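# Place bottles on ledges matching their cap colours

## Task

Put every bottle upright on the wall ledge whose coloured label strip is the same colour as that bottle's cap, so that the bottle's entire base rests on the ledge.

## Robot and tools

Robot: two seven-joint OpenArm arms, left_arm and right_arm, each ending in a two-finger parallel gripper. A gripper pose does not fix the elbow, so a big wrist rotation can swing the elbow. Equal joint values on the two arms give mirror-image postures.

Frame: every position and orientation is in one scene frame. Its origin lies on the plane z = 0, straight below the midpoint between the two arm bases, which sit 0.70 m above it. +z is up, +x is forward (the direction both arms face), and left_arm is on the +y side. This is unrelated to left and right in the pictures. Reported hand poses can be wrong by a few centimetres, more at long reach.

Gripper axes: the fingers point along the gripper's +z, and they close along its y axis. end_effector_position is the pinch point between the closed finger pads, just under 1 cm behind the tips. During closing the tips advance about 17 mm along +z, mostly while the pads are still more than 70 mm apart.

Opening: a value from -1 (closed) to +1 (fully open, 0.145 m). Going from open to shut takes at least about 0.5 s. To hold something, keep commanding a value well below grip_measured; the lower it is, the harder the squeeze, up to about 10 N per pad on objects up to about 11 cm wide. Closing fast can squeeze harder. To leave a gripper unchanged, resend its present command, because 0 is a real command (half open).

Row layout: 16 numbers in one flat list covering both arms. First come left_arm's x, y, z (metres), qw, qx, qy, qz (unit quaternion, w first) and opening. Then the same 8 for right_arm. Positions and quaternions are absolute targets in the scene frame, not offsets.

execute_actions(actions, cameras): actions is a list of actions. Each action is a table of up to 15 rows, and each row lasts one control step of 1/30 s. If a table is shorter, its last row repeats until 15 steps are done. An action is refused for both arms if any target lies more than 0.6 m from that gripper's position at the start of the action, measured along any of the gripper's own axes. The whole call is refused if any action is malformed, or if the first action fails that test against the last reported state. An empty list just reports state and images. To keep an orientation, send the same quaternion in every row rather than copying the drifted reported one. For an idle arm, resend the exact pose it last reported before it stopped moving, plus the opening you want. Each control step, the commanded orientation is clipped to within 32 degrees of the measured one, and the arm may not reach the pose within one action. "Hand target" in the result shows where each arm is being sent, so command the rest of the motion in the next action.

move(target, speed, blend, opening_speed, blocking, cameras): drives each gripper in a straight line toward an absolute target. target is one 16-number row, or a list of up to 15 rows passed through in order, all within 10 s. speed is in m/s, from 0.002 to 1.1 (default 0.25), given as one value or one per target; rotation is capped at twice that value in rad/s. blend, in metres, rounds the corners at intermediate targets (default 0). opening_speed is the rate at which commanded openings change, in units per second, at least 0.2. With blocking=false the call returns after about 0.5 s while the motion continues, and a new move takes over from the current point. Moves do not avoid obstacles or the other arm. Grippers lag, stray and can overshoot speed, especially with a nearly straight arm. Faster moves hit harder, and targets set beyond a contact press harder. The result adds a "move:" line with the ending (done, off_target, moving, held, fault) and any limits acting. limits=paced means the sent pose was clipped; limits=held means a check withheld steps. An arm not named in the ending is done.

wait(seconds): 0 to 10 s, each arm holds its last command, and a running move continues. stop(): brakes the running move; it needs braking room. zoom_image(camera, region): camera is cam_high or cam_low; region [x0, y0, x1, y1] in pixels, at most 504 by 504. read_manual(section): licence texts only, with "licences" as the default. finished_scene(scene): give the current scene's number to end it; the goal must hold with the robot let go.

Results: per arm, end_effector_position, end_effector_quat_wxyz, Hand target, Tool commands, grip_measured, Joint positions (the last value is the finger opening in metres), Joint velocities ("within noise" means the arm is still), and Joint torques. Torques include gravity and friction. Joints 3 and 4 wrap at ±28 N m, so a larger torque shows with the wrong sign. Calls that run actions also list positions at some control steps. MOTOR HOT appears at 85 °C. At 100 °C, an OVER-TEMPERATURE FAULT stops the arm for 30 to 60 s or more, and the hot joints go limp. Holding loads, stretched poses or pushing toward unreachable poses cause heating. Cameras: cam_high and cam_low, each 896x504, with a supplied calibration that may be slightly off.

Avoid: dropping bottles or releasing them while they move, knocking anything out of the work area, fast impacts, and hard pushes. Avoid any collision or squeeze between the two arms; closing on the other arm's fingers counts as one. The clearance check does not keep grippers or wrist cameras apart. Loose objects may occasionally get a brief push from outside.

Each tool is called after "Emit:" in YAML: its name, and indented under it one key for each argument.

## Session

Emit:
execute_actions:
  actions: []

Emit:
zoom_image:
  camera: "cam_low"
  region: [320, 120, 640, 400]

Emit:
zoom_image:
  camera: "cam_high"
  region: [400, 190, 720, 420]

Scene clock: 0.00 s.
left_arm: end_effector_position=(+0.2239, +0.1828, +0.6144) grip_measured=+1.00 end_effector_quat_wxyz=(-0.319, +0.395, -0.515, +0.691) | right_arm: end_effector_position=(+0.4009, -0.1655, +0.3728) grip_measured=+1.00 end_effector_quat_wxyz=(+0.260, +0.265, +0.837, +0.401)
Joint positions: left_arm=[-1.106 0.942 0.535 2.339 -0.48 -0.199 -0.367 0.145] | right_arm=[0.583 0.619 -0.841 0.925 -1.182 -0.496 -0.047 0.145]
Joint velocities: within noise
Joint torques (N m): no reading
Motor temperatures (°C): left_arm=[21 21 23 20 21 23 21] | right_arm=[20 22 22 19 20 19 21]
Hand target: left_arm +0.2239, +0.1828, +0.6144; -0.319, +0.395, -0.515, +0.691 | right_arm +0.4009, -0.1655, +0.3728; +0.260, +0.265, +0.837, +0.401
Tool commands: left_gripper/opening=+1.0 right_gripper/opening=+1.0

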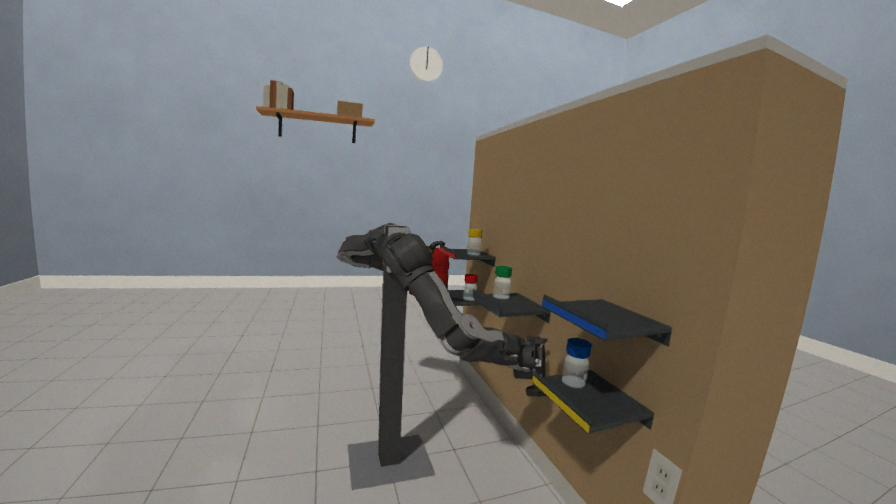

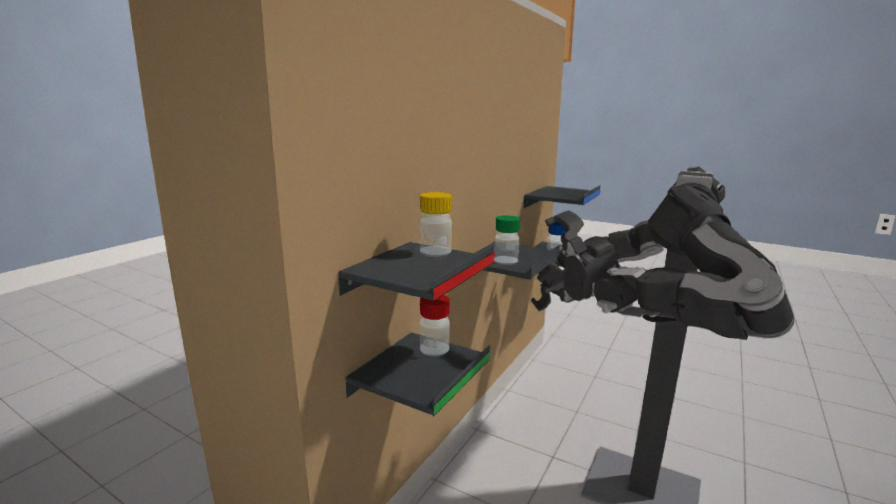

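Scaled by 1.575 from the camera's 896x504 image, which has a finer 1280x720 frame.

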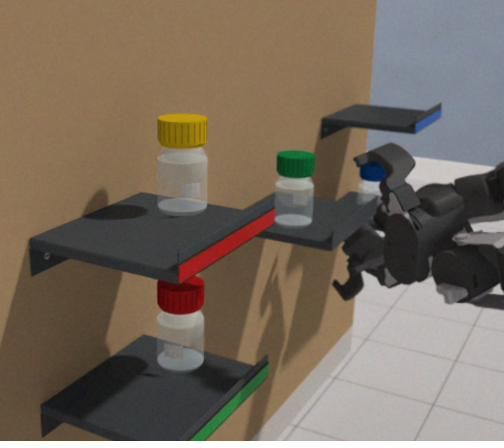

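Scaled by 1.575 from the camera's 896x504 image, which has a finer 1280x720 frame.

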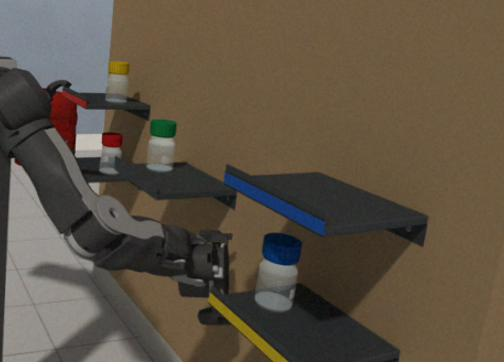

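Emit:
move:
  target:
    - [0.30,0.21,0.52,0,0.5736,0,0.8192,0.5,0.31,-0.21,0.40,0,0.7071,0,0.7071,0.5]
    - [0.31,0.24,0.68,0,0.6428,0,0.766,0.5,0.31,-0.25,0.50,0,0.7071,0,0.7071,0.5]
    - [0.315,0.34,0.688,0,0.7071,0,0.7071,0.5,0.315,-0.352,0.487,0,0.7071,0,0.7071,0.5]
  speed: [0.5,0.25,0.2]

Emit:
zoom_image:
  camera: "cam_low"
  region: [320, 120, 640, 400]

Emit:
zoom_image:
  camera: "cam_high"
  region: [400, 190, 720, 420]

Scene clock: 50.17 s.
left_arm: end_effector_position=(+0.3148, +0.3416, +0.6890) grip_measured=+0.50 end_effector_quat_wxyz=(-0.002, +0.705, +0.003, +0.709) | right_arm: end_effector_position=(+0.3148, -0.3535, +0.4865) grip_measured=+0.50 end_effector_quat_wxyz=(+0.003, +0.709, -0.001, +0.705)
Joint positions: left_arm=[-0.593 1.128 0.856 1.972 1.305 0.322 -0.066 0.112] | right_arm=[-0.302 0.684 0.267 1.451 0.739 -0.213 0.282 0.112]
Joint velocities: within noise
Joint torques (N m): left_arm=[2.47 6.34 2.88 1.83 0.16 -0.53 0.21] | right_arm=[2.33 5.53 2.78 3.48 0.34 -0.53 0.18]
Motor temperatures (°C): left_arm=[20 21 23 21 21 23 21] | right_arm=[22 23 23 19 20 19 21]
Hand target: left_arm +0.3150, +0.3401, +0.6880; +0.000, +0.707, +0.000, +0.707 | right_arm +0.3150, -0.3520, +0.4870; +0.000, +0.707, +0.000, +0.707
Off the commanded pose: left_arm 0.002 m, 1 deg | right_arm 0.002 m, 0 deg.
move: done

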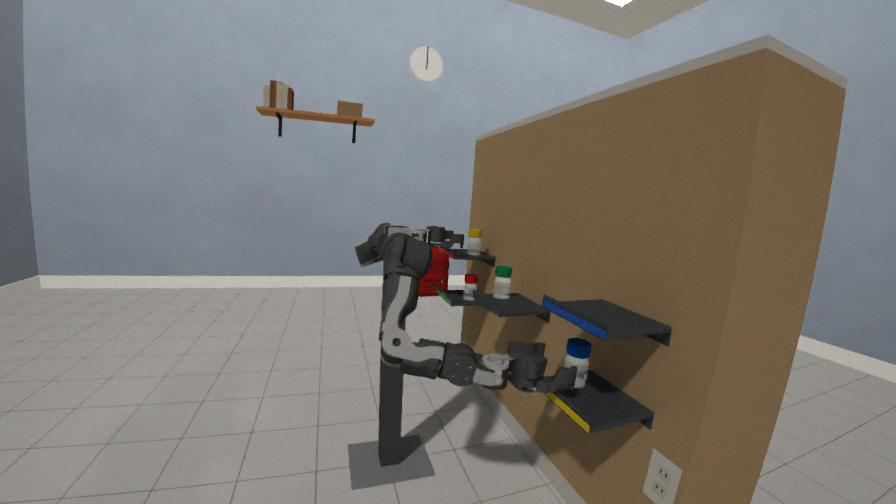

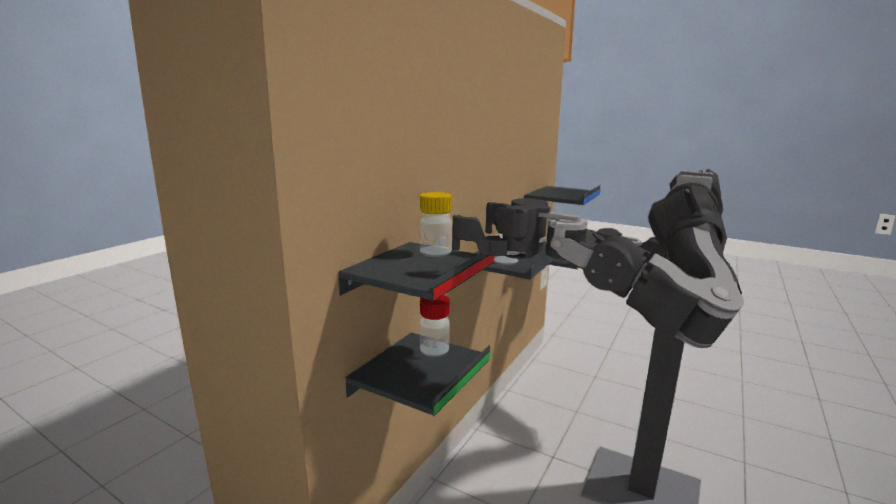

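Scaled by 1.575 from the camera's 896x504 image, which has a finer 1280x720 frame.

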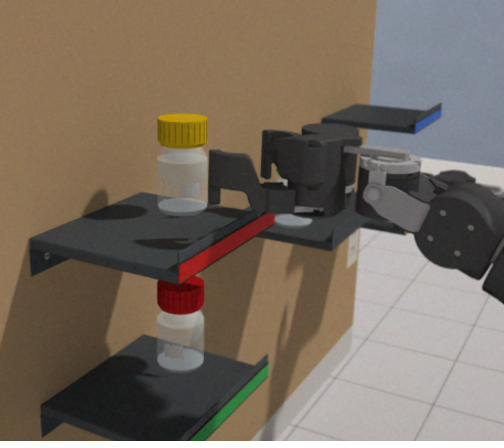

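Scaled by 1.575 from the camera's 896x504 image, which has a finer 1280x720 frame.

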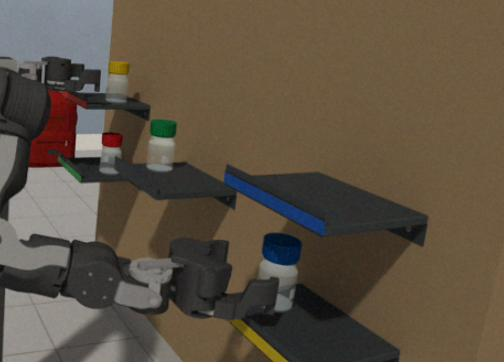

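Emit:
move:
  target:
    - [0.388,0.340,0.688,0,0.7071,0,0.7071,0.5,0.387,-0.352,0.487,0,0.7071,0,0.7071,0.5]
    - [0.388,0.340,0.688,0,0.7071,0,0.7071,-0.8,0.387,-0.352,0.487,0,0.7071,0,0.7071,-0.8]
    - [0.388,0.335,0.728,0,0.7071,0,0.7071,-0.8,0.387,-0.352,0.522,0,0.7071,0,0.7071,-0.8]
  speed: [0.2,0.1,0.12]
  opening_speed: 1.5

Scene clock: 59.87 s.
left_arm: end_effector_position=(+0.3880, +0.3343, +0.7267) grip_measured=-0.24 end_effector_quat_wxyz=(-0.002, +0.708, -0.007, +0.706) | right_arm: end_effector_position=(+0.3870, -0.3501, +0.5194) grip_measured=-0.40 end_effector_quat_wxyz=(-0.002, +0.710, +0.003, +0.704)
Joint positions: left_arm=[-1.407 1.635 1.542 1.683 1.584 0.138 -0.17 0.058] | right_arm=[0.087 0.724 0.093 1.305 0.704 -0.045 0.251 0.046]
Joint velocities: within noise
Joint torques (N m): left_arm=[4.89 1.49 4.25 0.1 0.11 -0.82 -0.07] | right_arm=[4.13 6.34 4.22 3.81 0.35 -0.51 -0.11]
Motor temperatures (°C): left_arm=[21 22 24 21 21 24 21] | right_arm=[22 23 23 20 20 19 21]
Hand target: left_arm +0.3880, +0.3351, +0.7279; -0.003, +0.706, -0.004, +0.708 | right_arm +0.3870, -0.3520, +0.5220; +0.000, +0.707, +0.000, +0.707
Off the commanded pose: left_arm 0.001 m, 1 deg | right_arm 0.003 m, 1 deg.
joint sent to its limit (left arm) — joint 1 (shoulder pitch), lower limit; joint 5 (forearm roll), upper limit. The joint targets still meet the commanded pose.
move: done

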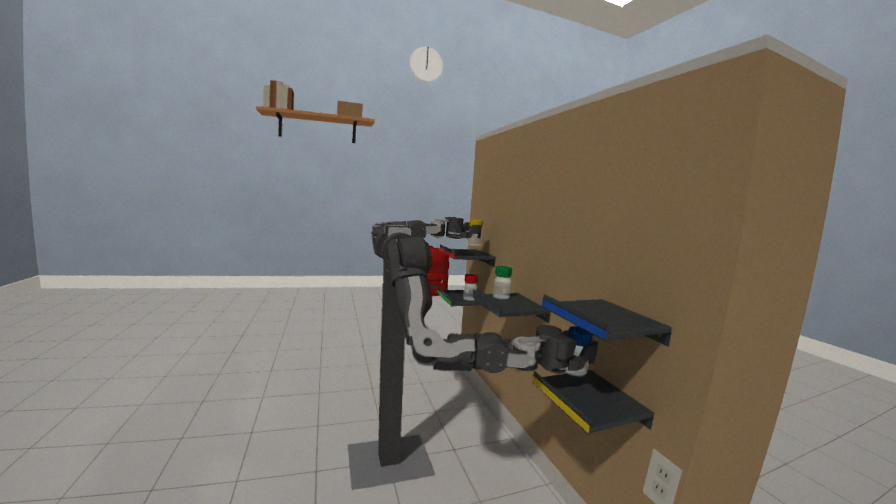

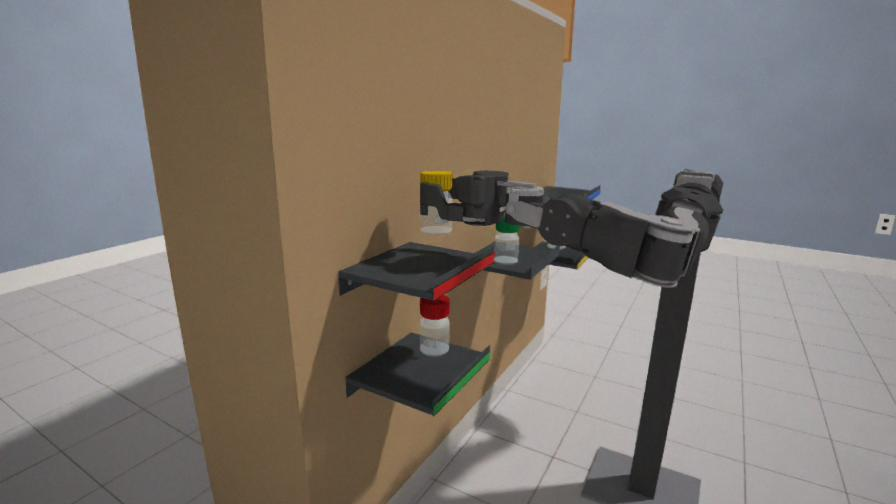

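Emit:
move:
  target:
    - [0.36,0.32,0.73,-0.212,0.554,0.1484,0.7913,-0.8,0.33,-0.25,0.525,0,0.6428,0,0.766,-0.8]
    - [0.32,0.22,0.70,0,0.5736,0,0.8192,-0.8,0.31,-0.205,0.56,0,0.5736,0,0.8192,-0.8]
  speed: 0.25
  cameras: ["cam_high"]

Scene clock: 78.60 s.
left_arm: end_effector_position=(+0.3206, +0.2205, +0.7003) grip_measured=-0.24 end_effector_quat_wxyz=(-0.002, +0.575, +0.002, +0.818) | right_arm: end_effector_position=(+0.3109, -0.2054, +0.5565) grip_measured=-0.40 end_effector_quat_wxyz=(+0.000, +0.580, +0.000, +0.815)
Joint positions: left_arm=[-1.407 1.681 1.084 2.258 1.09 -0.483 -0.93 0.058] | right_arm=[-0.282 0.232 0.086 1.898 0.25 -0.278 0.006 0.046]
Joint velocities: within noise
Joint torques (N m): left_arm=[3.89 0.57 2.17 1.16 -0.42 -0.65 0.19] | right_arm=[2.2 1.54 0.87 5.14 0.08 -0.72 -0.01]
Motor temperatures (°C): left_arm=[21 21 25 21 21 24 21] | right_arm=[22 23 23 20 20 20 21]
Hand target: left_arm +0.3200, +0.2201, +0.6999; +0.000, +0.574, +0.000, +0.819 | right_arm +0.3100, -0.2049, +0.5601; +0.000, +0.573, +0.000, +0.819
Off the commanded pose: left_arm 0.001 m, 0 deg | right_arm 0.004 m, 1 deg.
move: off_target (right_arm)
Images, in order (width x height): cam_high 896x504.

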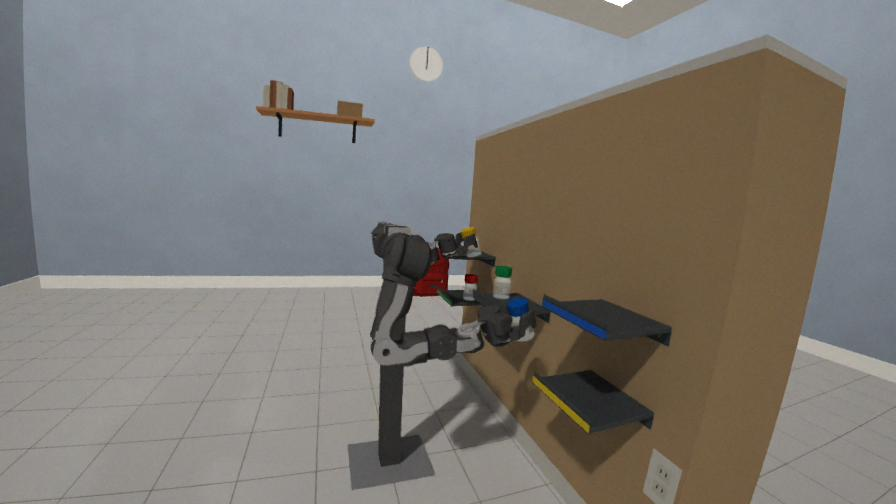

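Emit:
move:
  target:
    - [0.22,0.28,0.68,-0.2706,0.6533,0.2706,0.6533,-0.8,0.315,-0.205,0.66,0,0.5736,0,0.8192,-0.8]
    - [0.1,0.45,0.62,-0.5,0.5,0.5,0.5,-0.8,0.315,-0.21,0.725,0,0.5736,0,0.8192,-0.8]
    - [0.03,0.66,0.72,-0.5,0.5,0.5,0.5,-0.8,0.345,-0.30,0.735,0,0.6428,0,0.766,-0.8]
  speed: 0.3

Scene clock: 100.07 s.
left_arm: end_effector_position=(+0.0291, +0.6598, +0.7180) grip_measured=-0.24 end_effector_quat_wxyz=(+0.500, -0.502, -0.502, -0.496) | right_arm: end_effector_position=(+0.3453, -0.3001, +0.7340) grip_measured=-0.40 end_effector_quat_wxyz=(+0.000, +0.643, -0.001, +0.766)
Joint positions: left_arm=[-0.851 1.029 1.56 1.316 1.019 0.48 -0.645 0.058] | right_arm=[0.349 0.629 0.456 2.001 0.676 0.785 0.11 0.046]
Joint velocities: within noise
Joint torques (N m): left_arm=[-0.78 7.56 2.51 2.62 -0.26 -0.84 0.23] | right_arm=[4.5 5.45 1.69 2.43 0.23 -0.36 0.01]
Motor temperatures (°C): left_arm=[21 21 25 21 22 24 21] | right_arm=[21 23 23 21 20 20 21]
Hand target: left_arm +0.0300, +0.6600, +0.7200; +0.500, -0.500, -0.500, -0.500 | right_arm +0.3450, -0.3000, +0.7351; +0.000, +0.643, +0.000, +0.766
Off the commanded pose: left_arm 0.002 m, 1 deg | right_arm 0.001 m, 0 deg.
joint sent to its limit (right arm) — joint 6 (wrist pitch), upper limit. The joint targets still meet the commanded pose.
move: done; limits=paced

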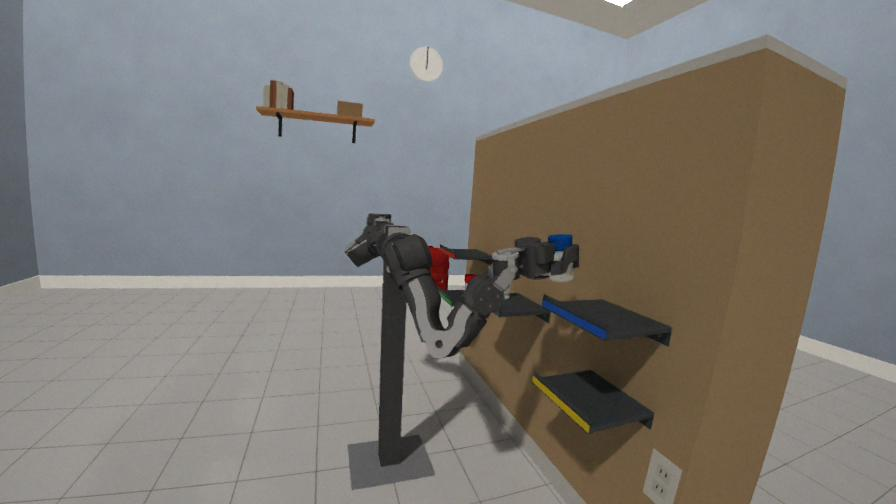

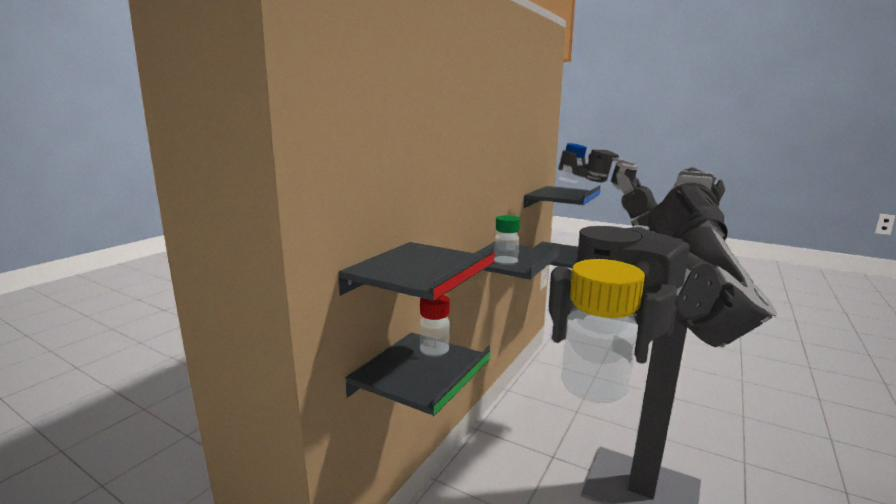

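Emit:
move:
  target:
    - [0.05,0.55,0.43,-0.5,0.5,0.5,0.5,-0.8,0.38,-0.385,0.722,0,0.7071,0,0.7071,-0.8]
    - [0.15,0.35,0.40,-0.3266,0.6275,0.3266,0.6275,-0.8,0.38,-0.385,0.695,0,0.7071,0,0.7071,-0.8]
    - [0.30,0.22,0.44,0,0.7071,0,0.7071,-0.8,0.38,-0.385,0.684,0,0.7071,0,0.7071,-0.8]
  speed: 0.3

Emit:
zoom_image:
  camera: "cam_high"
  region: [480, 200, 700, 380]

Scene clock: 112.87 s.
left_arm: end_effector_position=(+0.3003, +0.2204, +0.4406) grip_measured=-0.24 end_effector_quat_wxyz=(-0.002, +0.707, +0.002, +0.707) | right_arm: end_effector_position=(+0.3807, -0.3852, +0.6812) grip_measured=-0.40 end_effector_quat_wxyz=(+0.001, +0.712, -0.001, +0.702)
Joint positions: left_arm=[-0.318 0.55 -0.226 1.639 0.46 -0.367 -0.25 0.058] | right_arm=[0.351 0.876 0.386 1.51 0.696 0.598 0.353 0.046]
Joint velocities: within noise
Joint torques (N m): left_arm=[2.57 3.31 0.95 4.07 0.02 -0.81 0.23] | right_arm=[4.29 6.26 3.89 3.28 0.39 -0.69 0.11]
Motor temperatures (°C): left_arm=[21 22 25 21 22 25 21] | right_arm=[22 23 23 21 20 20 21]
Hand target: left_arm +0.3000, +0.2200, +0.4399; +0.000, +0.707, +0.000, +0.707 | right_arm +0.3800, -0.3851, +0.6840; +0.000, +0.707, +0.000, +0.707
Off the commanded pose: left_arm 0.001 m, 0 deg | right_arm 0.003 m, 1 deg.
move: done

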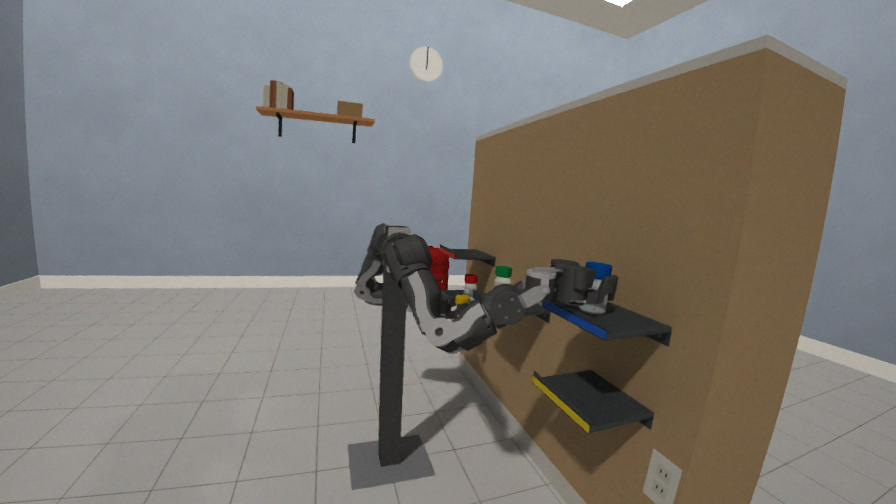

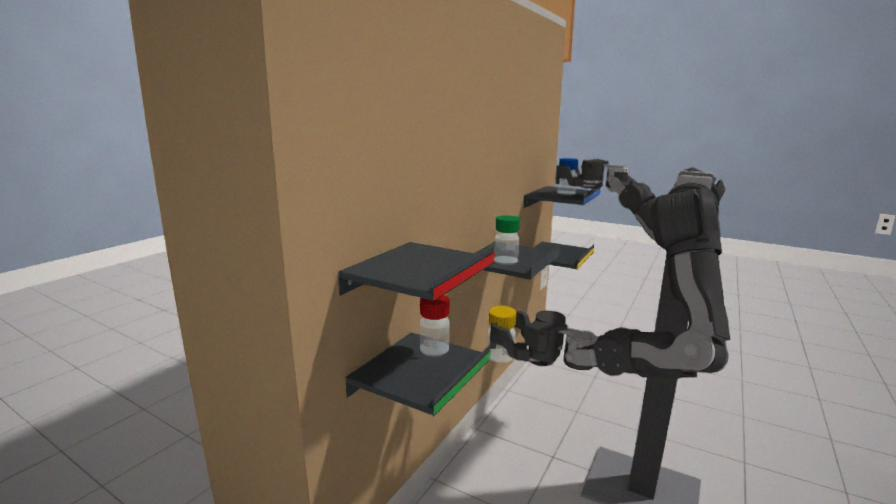

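Scaled by 2.291 from the camera's 896x504 image, which has a finer 1280x720 frame.

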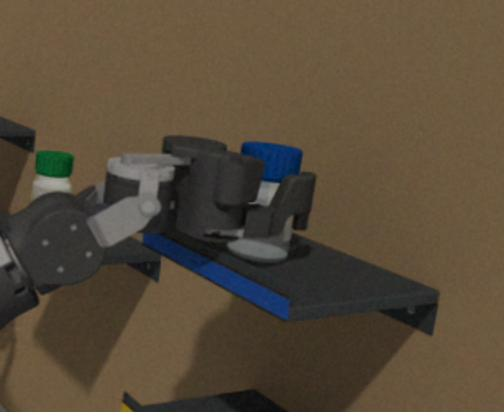

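Emit:
move:
  target:
    - [0.31,0.21,0.50,0,0.5736,0,0.8192,-0.8,0.38,-0.385,0.680,0,0.7071,0,0.7071,-0.8]
    - [0.31,0.205,0.56,0,0.5736,0,0.8192,-0.8,0.38,-0.385,0.674,0,0.7071,0,0.7071,-0.8]
  speed: 0.15
  cameras: ["cam_high"]

Emit:
zoom_image:
  camera: "cam_high"
  region: [540, 220, 680, 350]

Scene clock: 122.07 s.
left_arm: end_effector_position=(+0.3101, +0.2036, +0.5593) grip_measured=-0.24 end_effector_quat_wxyz=(+0.001, +0.576, -0.003, +0.818) | right_arm: end_effector_position=(+0.3793, -0.3847, +0.6807) grip_measured=-0.40 end_effector_quat_wxyz=(-0.001, +0.698, +0.002, +0.716)
Joint positions: left_arm=[-0.274 0.529 -0.137 1.904 0.359 -0.374 -0.295 0.058] | right_arm=[0.313 0.879 0.39 1.51 0.727 0.529 0.347 0.045]
Joint velocities: within noise
Joint torques (N m): left_arm=[3.05 2.2 1.69 4.86 0 -0.74 -0.02] | right_arm=[2.84 6.79 1.57 2.66 0.19 -0.01 -0.16]
Motor temperatures (°C): left_arm=[21 22 24 22 22 25 21] | right_arm=[22 24 23 21 20 20 21]
Hand target: left_arm +0.3100, +0.2050, +0.5600; +0.000, +0.573, +0.000, +0.819 | right_arm +0.3799, -0.3850, +0.6740; +0.000, +0.707, +0.000, +0.707
Off the commanded pose: left_arm 0.002 m, 1 deg | right_arm 0.007 m, 1 deg.
move: off_target (right_arm)
Images, in order (width x height): cam_high 896x504.

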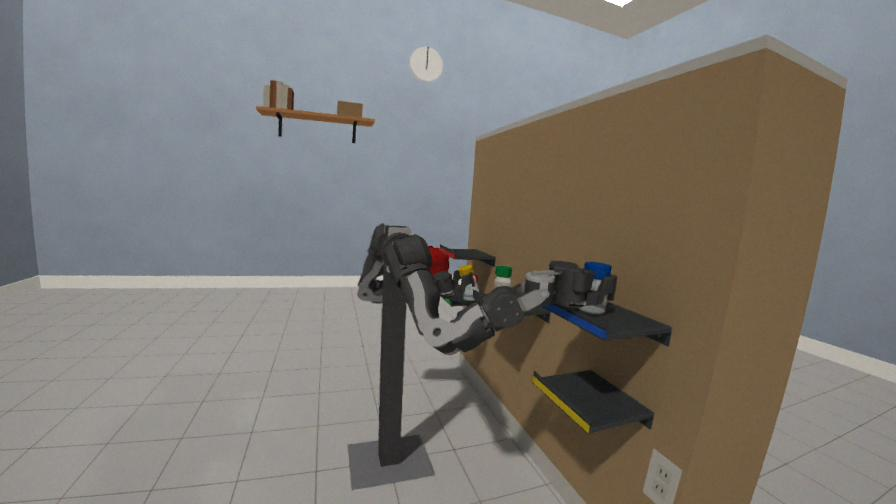

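Scaled by 3.600 from the camera's 896x504 image, which has a finer 1280x720 frame.

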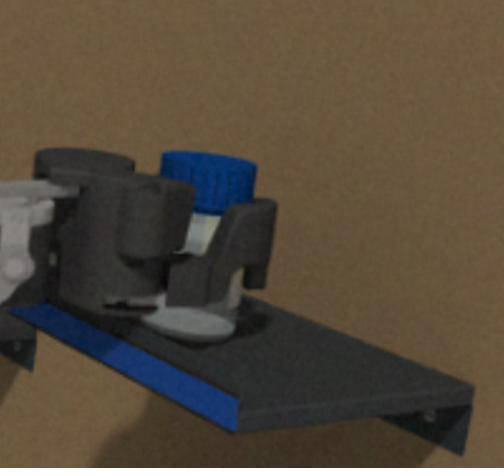

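Emit:
move:
  target:
    - [0.31,0.205,0.56,0,0.5736,0,0.8192,-0.8,0.379,-0.385,0.680,0,0.7071,0,0.7071,0.1]
    - [0.32,0.205,0.62,0,0.5736,0,0.8192,-0.8,0.315,-0.385,0.688,0,0.7071,0,0.7071,0.1]
    - [0.33,0.20,0.71,0,0.6088,0,0.7934,-0.8,0.29,-0.30,0.69,0,0.6428,0,0.766,0.1]
    - [0.36,0.06,0.725,0,0.6428,0,0.766,-0.8,0.29,-0.28,0.66,0,0.6428,0,0.766,0.1]
  speed: 0.25
  opening_speed: 1.5

Scene clock: 140.67 s.
left_arm: end_effector_position=(+0.3600, +0.0598, +0.7241) grip_measured=-0.24 end_effector_quat_wxyz=(+0.003, +0.644, -0.001, +0.765) | right_arm: end_effector_position=(+0.2883, -0.2823, +0.6676) grip_measured=+0.10 end_effector_quat_wxyz=(+0.010, +0.630, +0.002, +0.777)
Joint positions: left_arm=[0.706 0.155 -0.638 2.087 0.621 0.782 -0.978 0.058] | right_arm=[-0.171 0.406 0.636 2.234 0.6 0.478 0.211 0.083]
Joint velocities: within noise
Joint torques (N m): left_arm=[8.32 -0.99 0.69 2.48 -0.28 -0.36 -0.06] | right_arm=[0.44 3.44 -0.51 2.44 0.5 0.25 0.04]
Motor temperatures (°C): left_arm=[21 22 24 22 21 25 21] | right_arm=[21 24 23 20 20 20 21]
Hand target: left_arm +0.3600, +0.0600, +0.7250; +0.000, +0.643, +0.000, +0.766 | right_arm +0.2898, -0.2800, +0.6600; +0.000, +0.643, +0.000, +0.766
Off the commanded pose: left_arm 0.001 m, 0 deg | right_arm 0.008 m, 2 deg.
joint sent to its limit (left arm) — joint 6 (wrist pitch), upper limit. The joint targets still meet the commanded pose.
move: off_target (right_arm)

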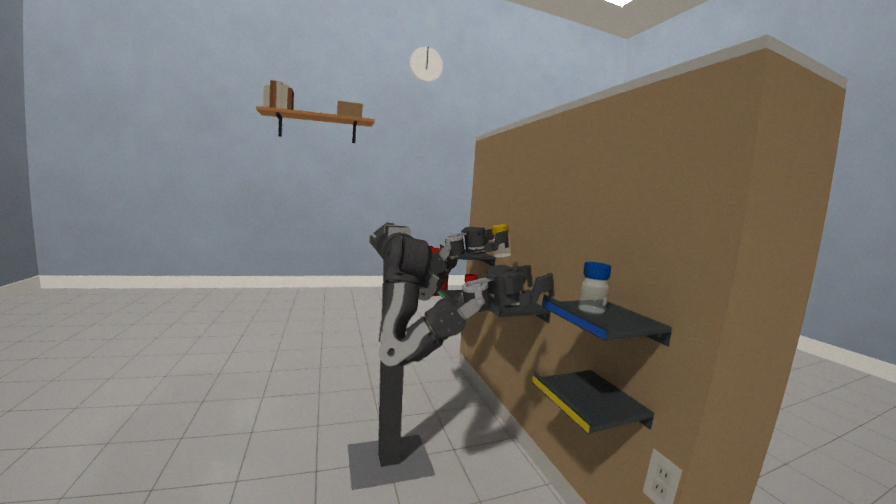

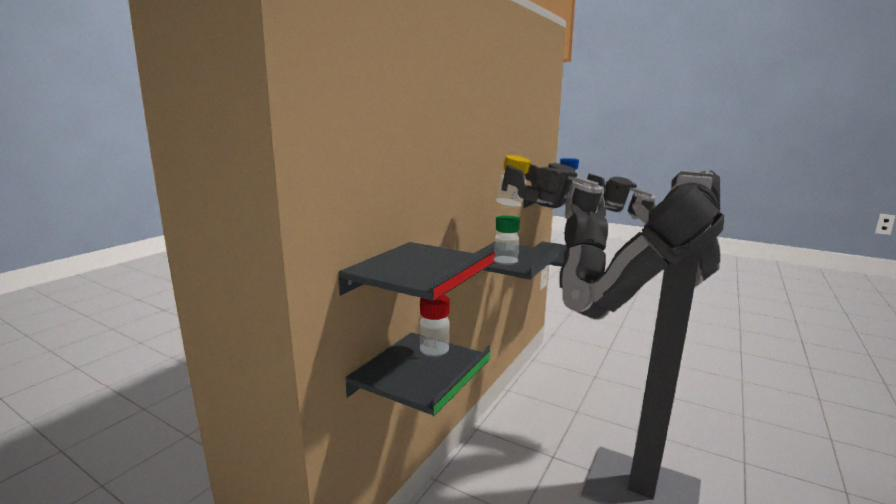

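Emit:
move:
  target:
    - [0.365,0.04,0.725,0,0.6428,0,0.766,-0.8,0.28,-0.25,0.70,0,0.6428,0,0.766,0.1]
    - [0.378,-0.067,0.70,0,0.7071,0,0.7071,-0.8,0.28,-0.215,0.66,0,0.6428,0,0.766,0.1]
    - [0.378,-0.067,0.62,0,0.7071,0,0.7071,-0.8,0.29,-0.22,0.58,0,0.6428,0,0.766,0.1]
    - [0.378,-0.067,0.59,0,0.7071,0,0.7071,-0.8,0.29,-0.22,0.55,0,0.6428,0,0.766,0.1]
  speed: [0.2,0.2,0.2,0.06]

Emit:
zoom_image:
  camera: "cam_high"
  region: [420, 210, 600, 340]

Emit:
zoom_image:
  camera: "cam_low"
  region: [440, 160, 620, 300]

Scene clock: 154.97 s.
left_arm: end_effector_position=(+0.3776, -0.0669, +0.5895) grip_measured=-0.24 end_effector_quat_wxyz=(+0.000, +0.710, +0.002, +0.704) | right_arm: end_effector_position=(+0.2899, -0.2216, +0.5502) grip_measured=+0.10 end_effector_quat_wxyz=(+0.002, +0.643, -0.003, +0.766)
Joint positions: left_arm=[0.845 -0.066 -1.273 1.457 0.805 0.185 -1.336 0.058] | right_arm=[-0.403 0.197 0.232 2.047 0.29 -0.061 0.105 0.083]
Joint velocities: within noise
Joint torques (N m): left_arm=[8.48 -2.47 1.47 3.25 -0.6 -0.36 0.19] | right_arm=[1.17 2.04 0.13 3.97 0.14 -0.53 0.11]
Motor temperatures (°C): left_arm=[23 21 24 22 22 24 21] | right_arm=[21 24 22 20 20 20 21]
Hand target: left_arm +0.3780, -0.0671, +0.5900; +0.000, +0.707, +0.000, +0.707 | right_arm +0.2900, -0.2200, +0.5500; +0.000, +0.643, +0.000, +0.766
Off the commanded pose: left_arm 0.001 m, 0 deg | right_arm 0.002 m, 0 deg.
move: done

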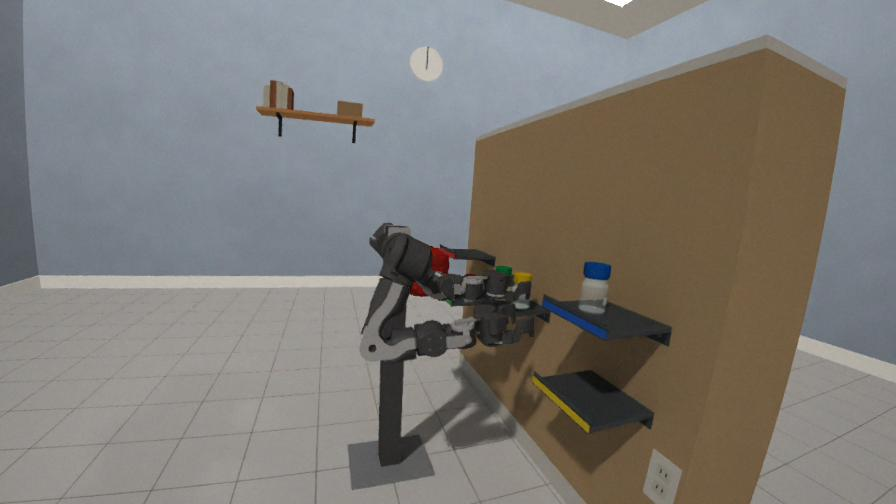

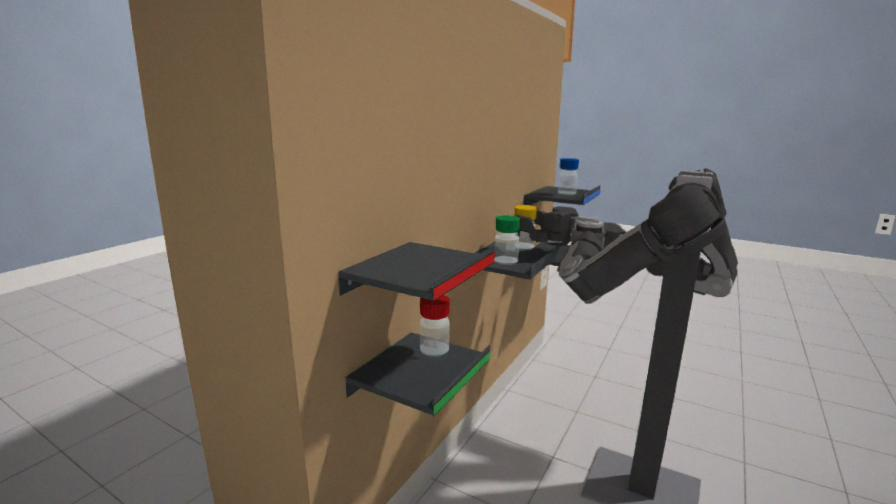

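Scaled by 2.800 from the camera's 896x504 image, which has a finer 1280x720 frame.

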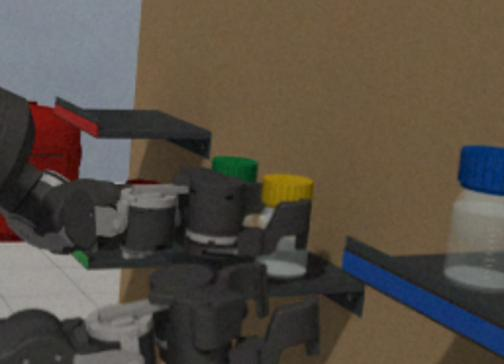

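Scaled by 2.800 from the camera's 896x504 image, which has a finer 1280x720 frame.

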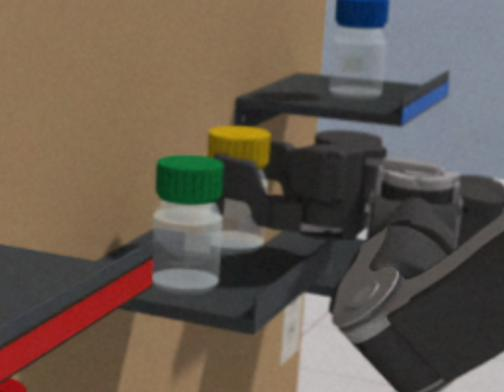

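Emit:
move:
  target: [0.378,-0.067,0.578,0,0.7071,0,0.7071,-0.8,0.29,-0.22,0.55,0,0.6428,0,0.766,0.1]
  speed: 0.06
  cameras: []

Scene clock: 163.77 s.
left_arm: end_effector_position=(+0.3776, -0.0671, +0.5854) grip_measured=-0.24 end_effector_quat_wxyz=(+0.000, +0.700, +0.003, +0.714) | right_arm: end_effector_position=(+0.2899, -0.2216, +0.5502) grip_measured=+0.10 end_effector_quat_wxyz=(+0.002, +0.643, -0.003, +0.766)
Joint positions: left_arm=[0.838 -0.063 -1.296 1.434 0.773 0.141 -1.33 0.058] | right_arm=[-0.403 0.197 0.232 2.047 0.29 -0.061 0.105 0.083]
Joint velocities: within noise
Joint torques (N m): left_arm=[5.87 -2.12 1.77 2.28 -0.08 -0.29 0.32] | right_arm=[1.33 2.1 0.12 3.99 0.13 -0.54 0.11]
Motor temperatures (°C): left_arm=[24 21 24 22 22 24 21] | right_arm=[21 23 22 20 20 20 21]
Hand target: left_arm +0.3779, -0.0669, +0.5781; +0.000, +0.707, +0.000, +0.707 | right_arm +0.2900, -0.2200, +0.5500; +0.000, +0.643, +0.000, +0.766
Off the commanded pose: left_arm 0.007 m, 1 deg | right_arm 0.002 m, 0 deg.
move: off_target (left_arm)
No camera images: "cameras" was empty.

Emit:
move:
  target:
    - [0.378,-0.067,0.584,0,0.7071,0,0.7071,0.0,0.29,-0.22,0.55,0,0.6428,0,0.766,0.1]
    - [0.30,-0.067,0.594,0,0.7071,0,0.7071,0.0,0.29,-0.22,0.57,0,0.6428,0,0.766,0.1]
    - [0.27,0.08,0.60,0,0.6428,0,0.766,0.3,0.29,-0.20,0.60,0,0.6428,0,0.766,0.1]
    - [0.28,0.21,0.53,0,0.6428,0,0.766,0.5,0.30,-0.12,0.615,0,0.6755,0,0.7373,0.1]
    - [0.30,0.25,0.50,0,0.7071,0,0.7071,0.5,0.305,-0.067,0.592,0,0.7071,0,0.7071,0.1]
    - [0.315,0.342,0.487,0,0.7071,0,0.7071,0.5,0.376,-0.067,0.588,0,0.7071,0,0.7071,0.1]
  speed: [0.1,0.15,0.3,0.3,0.25,0.2]

Emit:
zoom_image:
  camera: "cam_high"
  region: [420, 210, 600, 340]

Emit:
zoom_image:
  camera: "cam_low"
  region: [380, 180, 620, 400]

Scene clock: 190.73 s.
left_arm: end_effector_position=(+0.3152, +0.3426, +0.4882) grip_measured=+0.50 end_effector_quat_wxyz=(-0.002, +0.706, -0.001, +0.708) | right_arm: end_effector_position=(+0.3760, -0.0674, +0.5888) grip_measured=+0.10 end_effector_quat_wxyz=(+0.001, +0.707, -0.001, +0.707)
Joint positions: left_arm=[0.023 1.315 -0.82 1.495 1.278 -0.789 -0.164 0.112] | right_arm=[0.144 -0.176 -0.304 1.9 -0.142 0.516 -0.262 0.083]
Joint velocities: within noise
Joint torques (N m): left_arm=[3.31 6.34 2.84 0.99 0.11 -0.61 0.23] | right_arm=[3.76 -1.75 -0.87 3.66 0.06 -0.55 0.11]
Motor temperatures (°C): left_arm=[23 22 24 22 22 24 21] | right_arm=[21 23 22 21 20 20 21]
Hand target: left_arm +0.3150, +0.3420, +0.4870; +0.000, +0.707, +0.000, +0.707 | right_arm +0.3760, -0.0670, +0.5880; +0.000, +0.707, +0.000, +0.707
Off the commanded pose: left_arm 0.001 m, 0 deg | right_arm 0.001 m, 0 deg.
joint read past its limit (left arm) — joint 6 (wrist pitch), lower limit.
joint sent to its limit (left arm) — joint 6 (wrist pitch), lower limit. The joint targets still meet the commanded pose.
move: done

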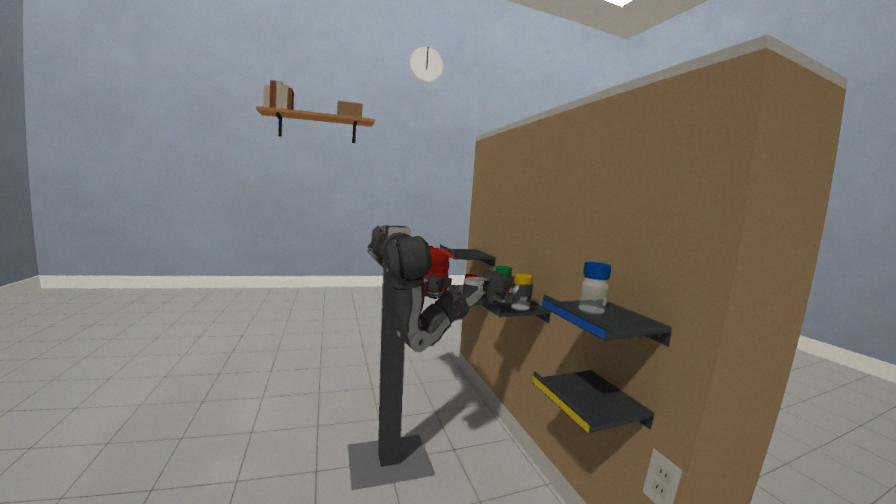

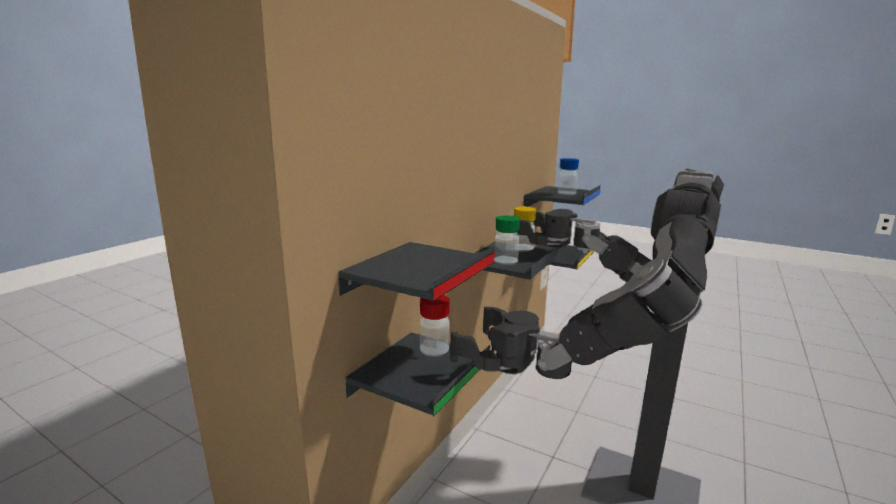

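Scaled by 2.800 from the camera's 896x504 image, which has a finer 1280x720 frame.

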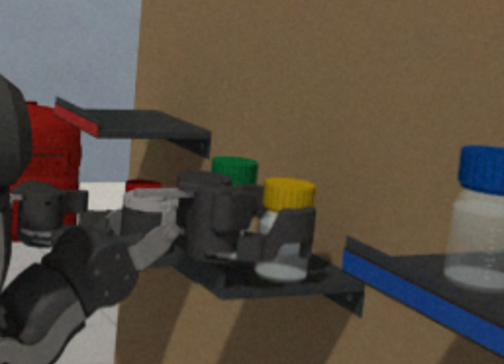

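Scaled by 2.100 from the camera's 896x504 image, which has a finer 1280x720 frame.

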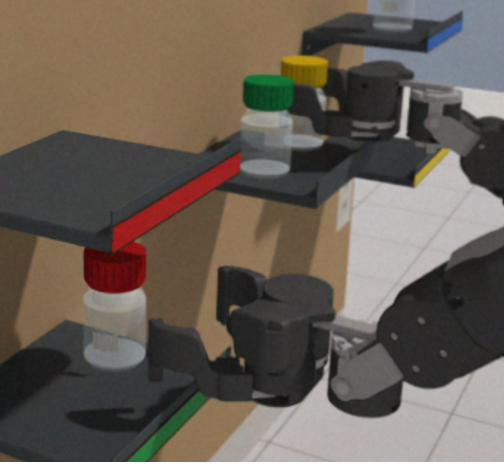

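Emit:
move:
  target:
    - [0.392,0.342,0.487,0,0.7071,0,0.7071,0.5,0.376,-0.067,0.588,0,0.7071,0,0.7071,0.1]
    - [0.392,0.342,0.487,0,0.7071,0,0.7071,-0.8,0.376,-0.067,0.588,0,0.7071,0,0.7071,-0.8]
    - [0.392,0.342,0.524,0,0.7071,0,0.7071,-0.8,0.376,-0.070,0.632,0,0.7071,0,0.7071,-0.8]
  speed: [0.15,0.1,0.12]
  opening_speed: 1.5

Scene clock: 206.43 s.
left_arm: end_effector_position=(+0.3916, +0.3414, +0.5220) grip_measured=-0.30 end_effector_quat_wxyz=(+0.001, +0.710, -0.003, +0.704) | right_arm: end_effector_position=(+0.3763, -0.0704, +0.6307) grip_measured=-0.24 end_effector_quat_wxyz=(+0.000, +0.709, +0.001, +0.705)
Joint positions: left_arm=[0.404 1.166 -0.828 1.33 1.269 -0.44 -0.065 0.053] | right_arm=[0.271 -0.176 -0.312 1.989 -0.105 0.733 -0.277 0.058]
Joint velocities: within noise
Joint torques (N m): left_arm=[6.29 6.45 3.44 2.13 0.13 -0.8 -0.04] | right_arm=[4.65 -2.12 -1.29 3.62 0 -0.56 -0.13]
Motor temperatures (°C): left_arm=[22 23 24 21 21 24 21] | right_arm=[21 23 22 21 20 20 21]
Hand target: left_arm +0.3920, +0.3420, +0.5240; +0.000, +0.707, +0.000, +0.707 | right_arm +0.3760, -0.0699, +0.6320; +0.000, +0.707, +0.000, +0.707
Off the commanded pose: left_arm 0.002 m, 1 deg | right_arm 0.001 m, 0 deg.
joint sent to its limit (right arm) — joint 2 (shoulder roll), lower limit. The joint targets still meet the commanded pose.
move: done; target 2's new opening was sent with left_arm's hand 0.004 m and 1 deg from that target

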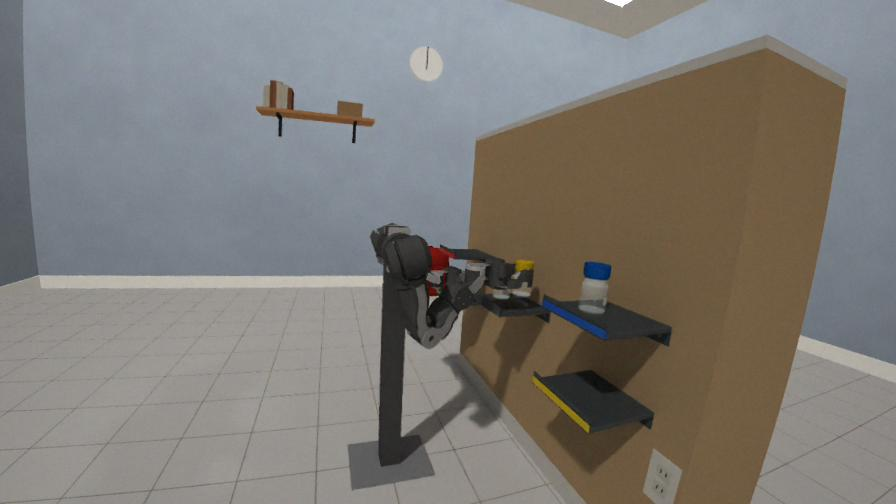

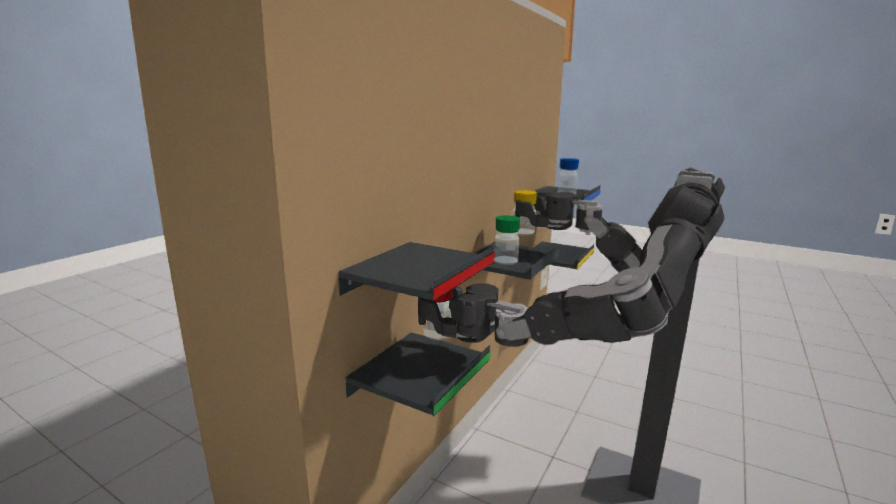

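Emit:
move:
  target:
    - [0.34,0.26,0.526,0,0.6428,0,0.766,-0.8,0.35,-0.13,0.64,0,0.6755,0,0.7373,-0.8]
    - [0.31,0.205,0.56,0,0.5736,0,0.8192,-0.8,0.305,-0.21,0.62,0,0.6428,0,0.766,-0.8]
    - [0.315,0.205,0.66,0,0.5736,0,0.8192,-0.8,0.305,-0.215,0.53,0,0.6428,0,0.766,-0.8]
    - [0.315,0.21,0.725,0,0.5736,0,0.8192,-0.8,0.32,-0.28,0.526,0,0.6755,0,0.7373,-0.8]
    - [0.345,0.30,0.735,0,0.6428,0,0.766,-0.8,0.378,-0.385,0.523,0,0.7071,0,0.7071,-0.8]
  speed: 0.25
  blend: [0.02,0.02,0.02,0.02,0]

Scene clock: 219.67 s.
left_arm: end_effector_position=(+0.3446, +0.3011, +0.7346) grip_measured=-0.30 end_effector_quat_wxyz=(-0.004, +0.644, +0.000, +0.765) | right_arm: end_effector_position=(+0.3776, -0.3860, +0.5212) grip_measured=-0.24 end_effector_quat_wxyz=(+0.001, +0.711, -0.002, +0.703)
Joint positions: left_arm=[0.81 1.698 -0.82 2.003 1.584 -0.2 -0.352 0.053] | right_arm=[0.133 0.634 0.344 1.197 0.529 0.019 0.484 0.058]
Joint velocities: within noise
Joint torques (N m): left_arm=[5.1 3.68 2.69 -0.36 0.03 -0.75 0.22] | right_arm=[4.34 6.13 2.18 3.74 0.48 -0.66 0.18]
Motor temperatures (°C): left_arm=[23 23 25 21 21 25 21] | right_arm=[22 23 22 21 20 20 21]
Hand target: left_arm +0.3450, +0.3000, +0.7350; +0.000, +0.643, +0.000, +0.766 | right_arm +0.3780, -0.3850, +0.5230; +0.000, +0.707, +0.000, +0.707
Off the commanded pose: left_arm 0.001 m, 1 deg | right_arm 0.002 m, 1 deg.
joint sent to its limit (left arm) — joint 5 (forearm roll), upper limit. The joint targets still meet the commanded pose.
move: done

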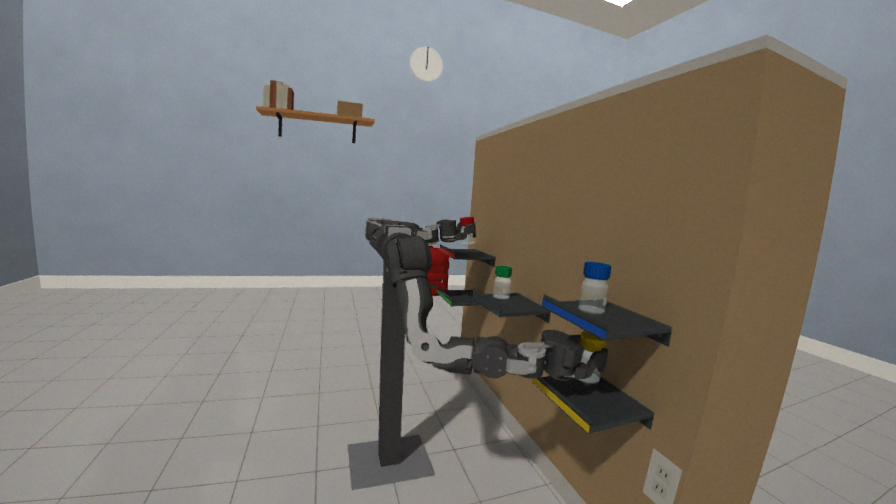

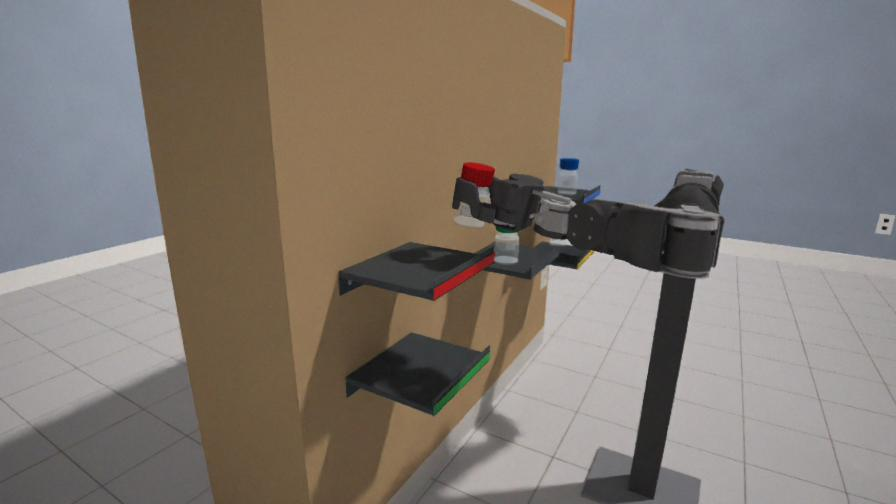

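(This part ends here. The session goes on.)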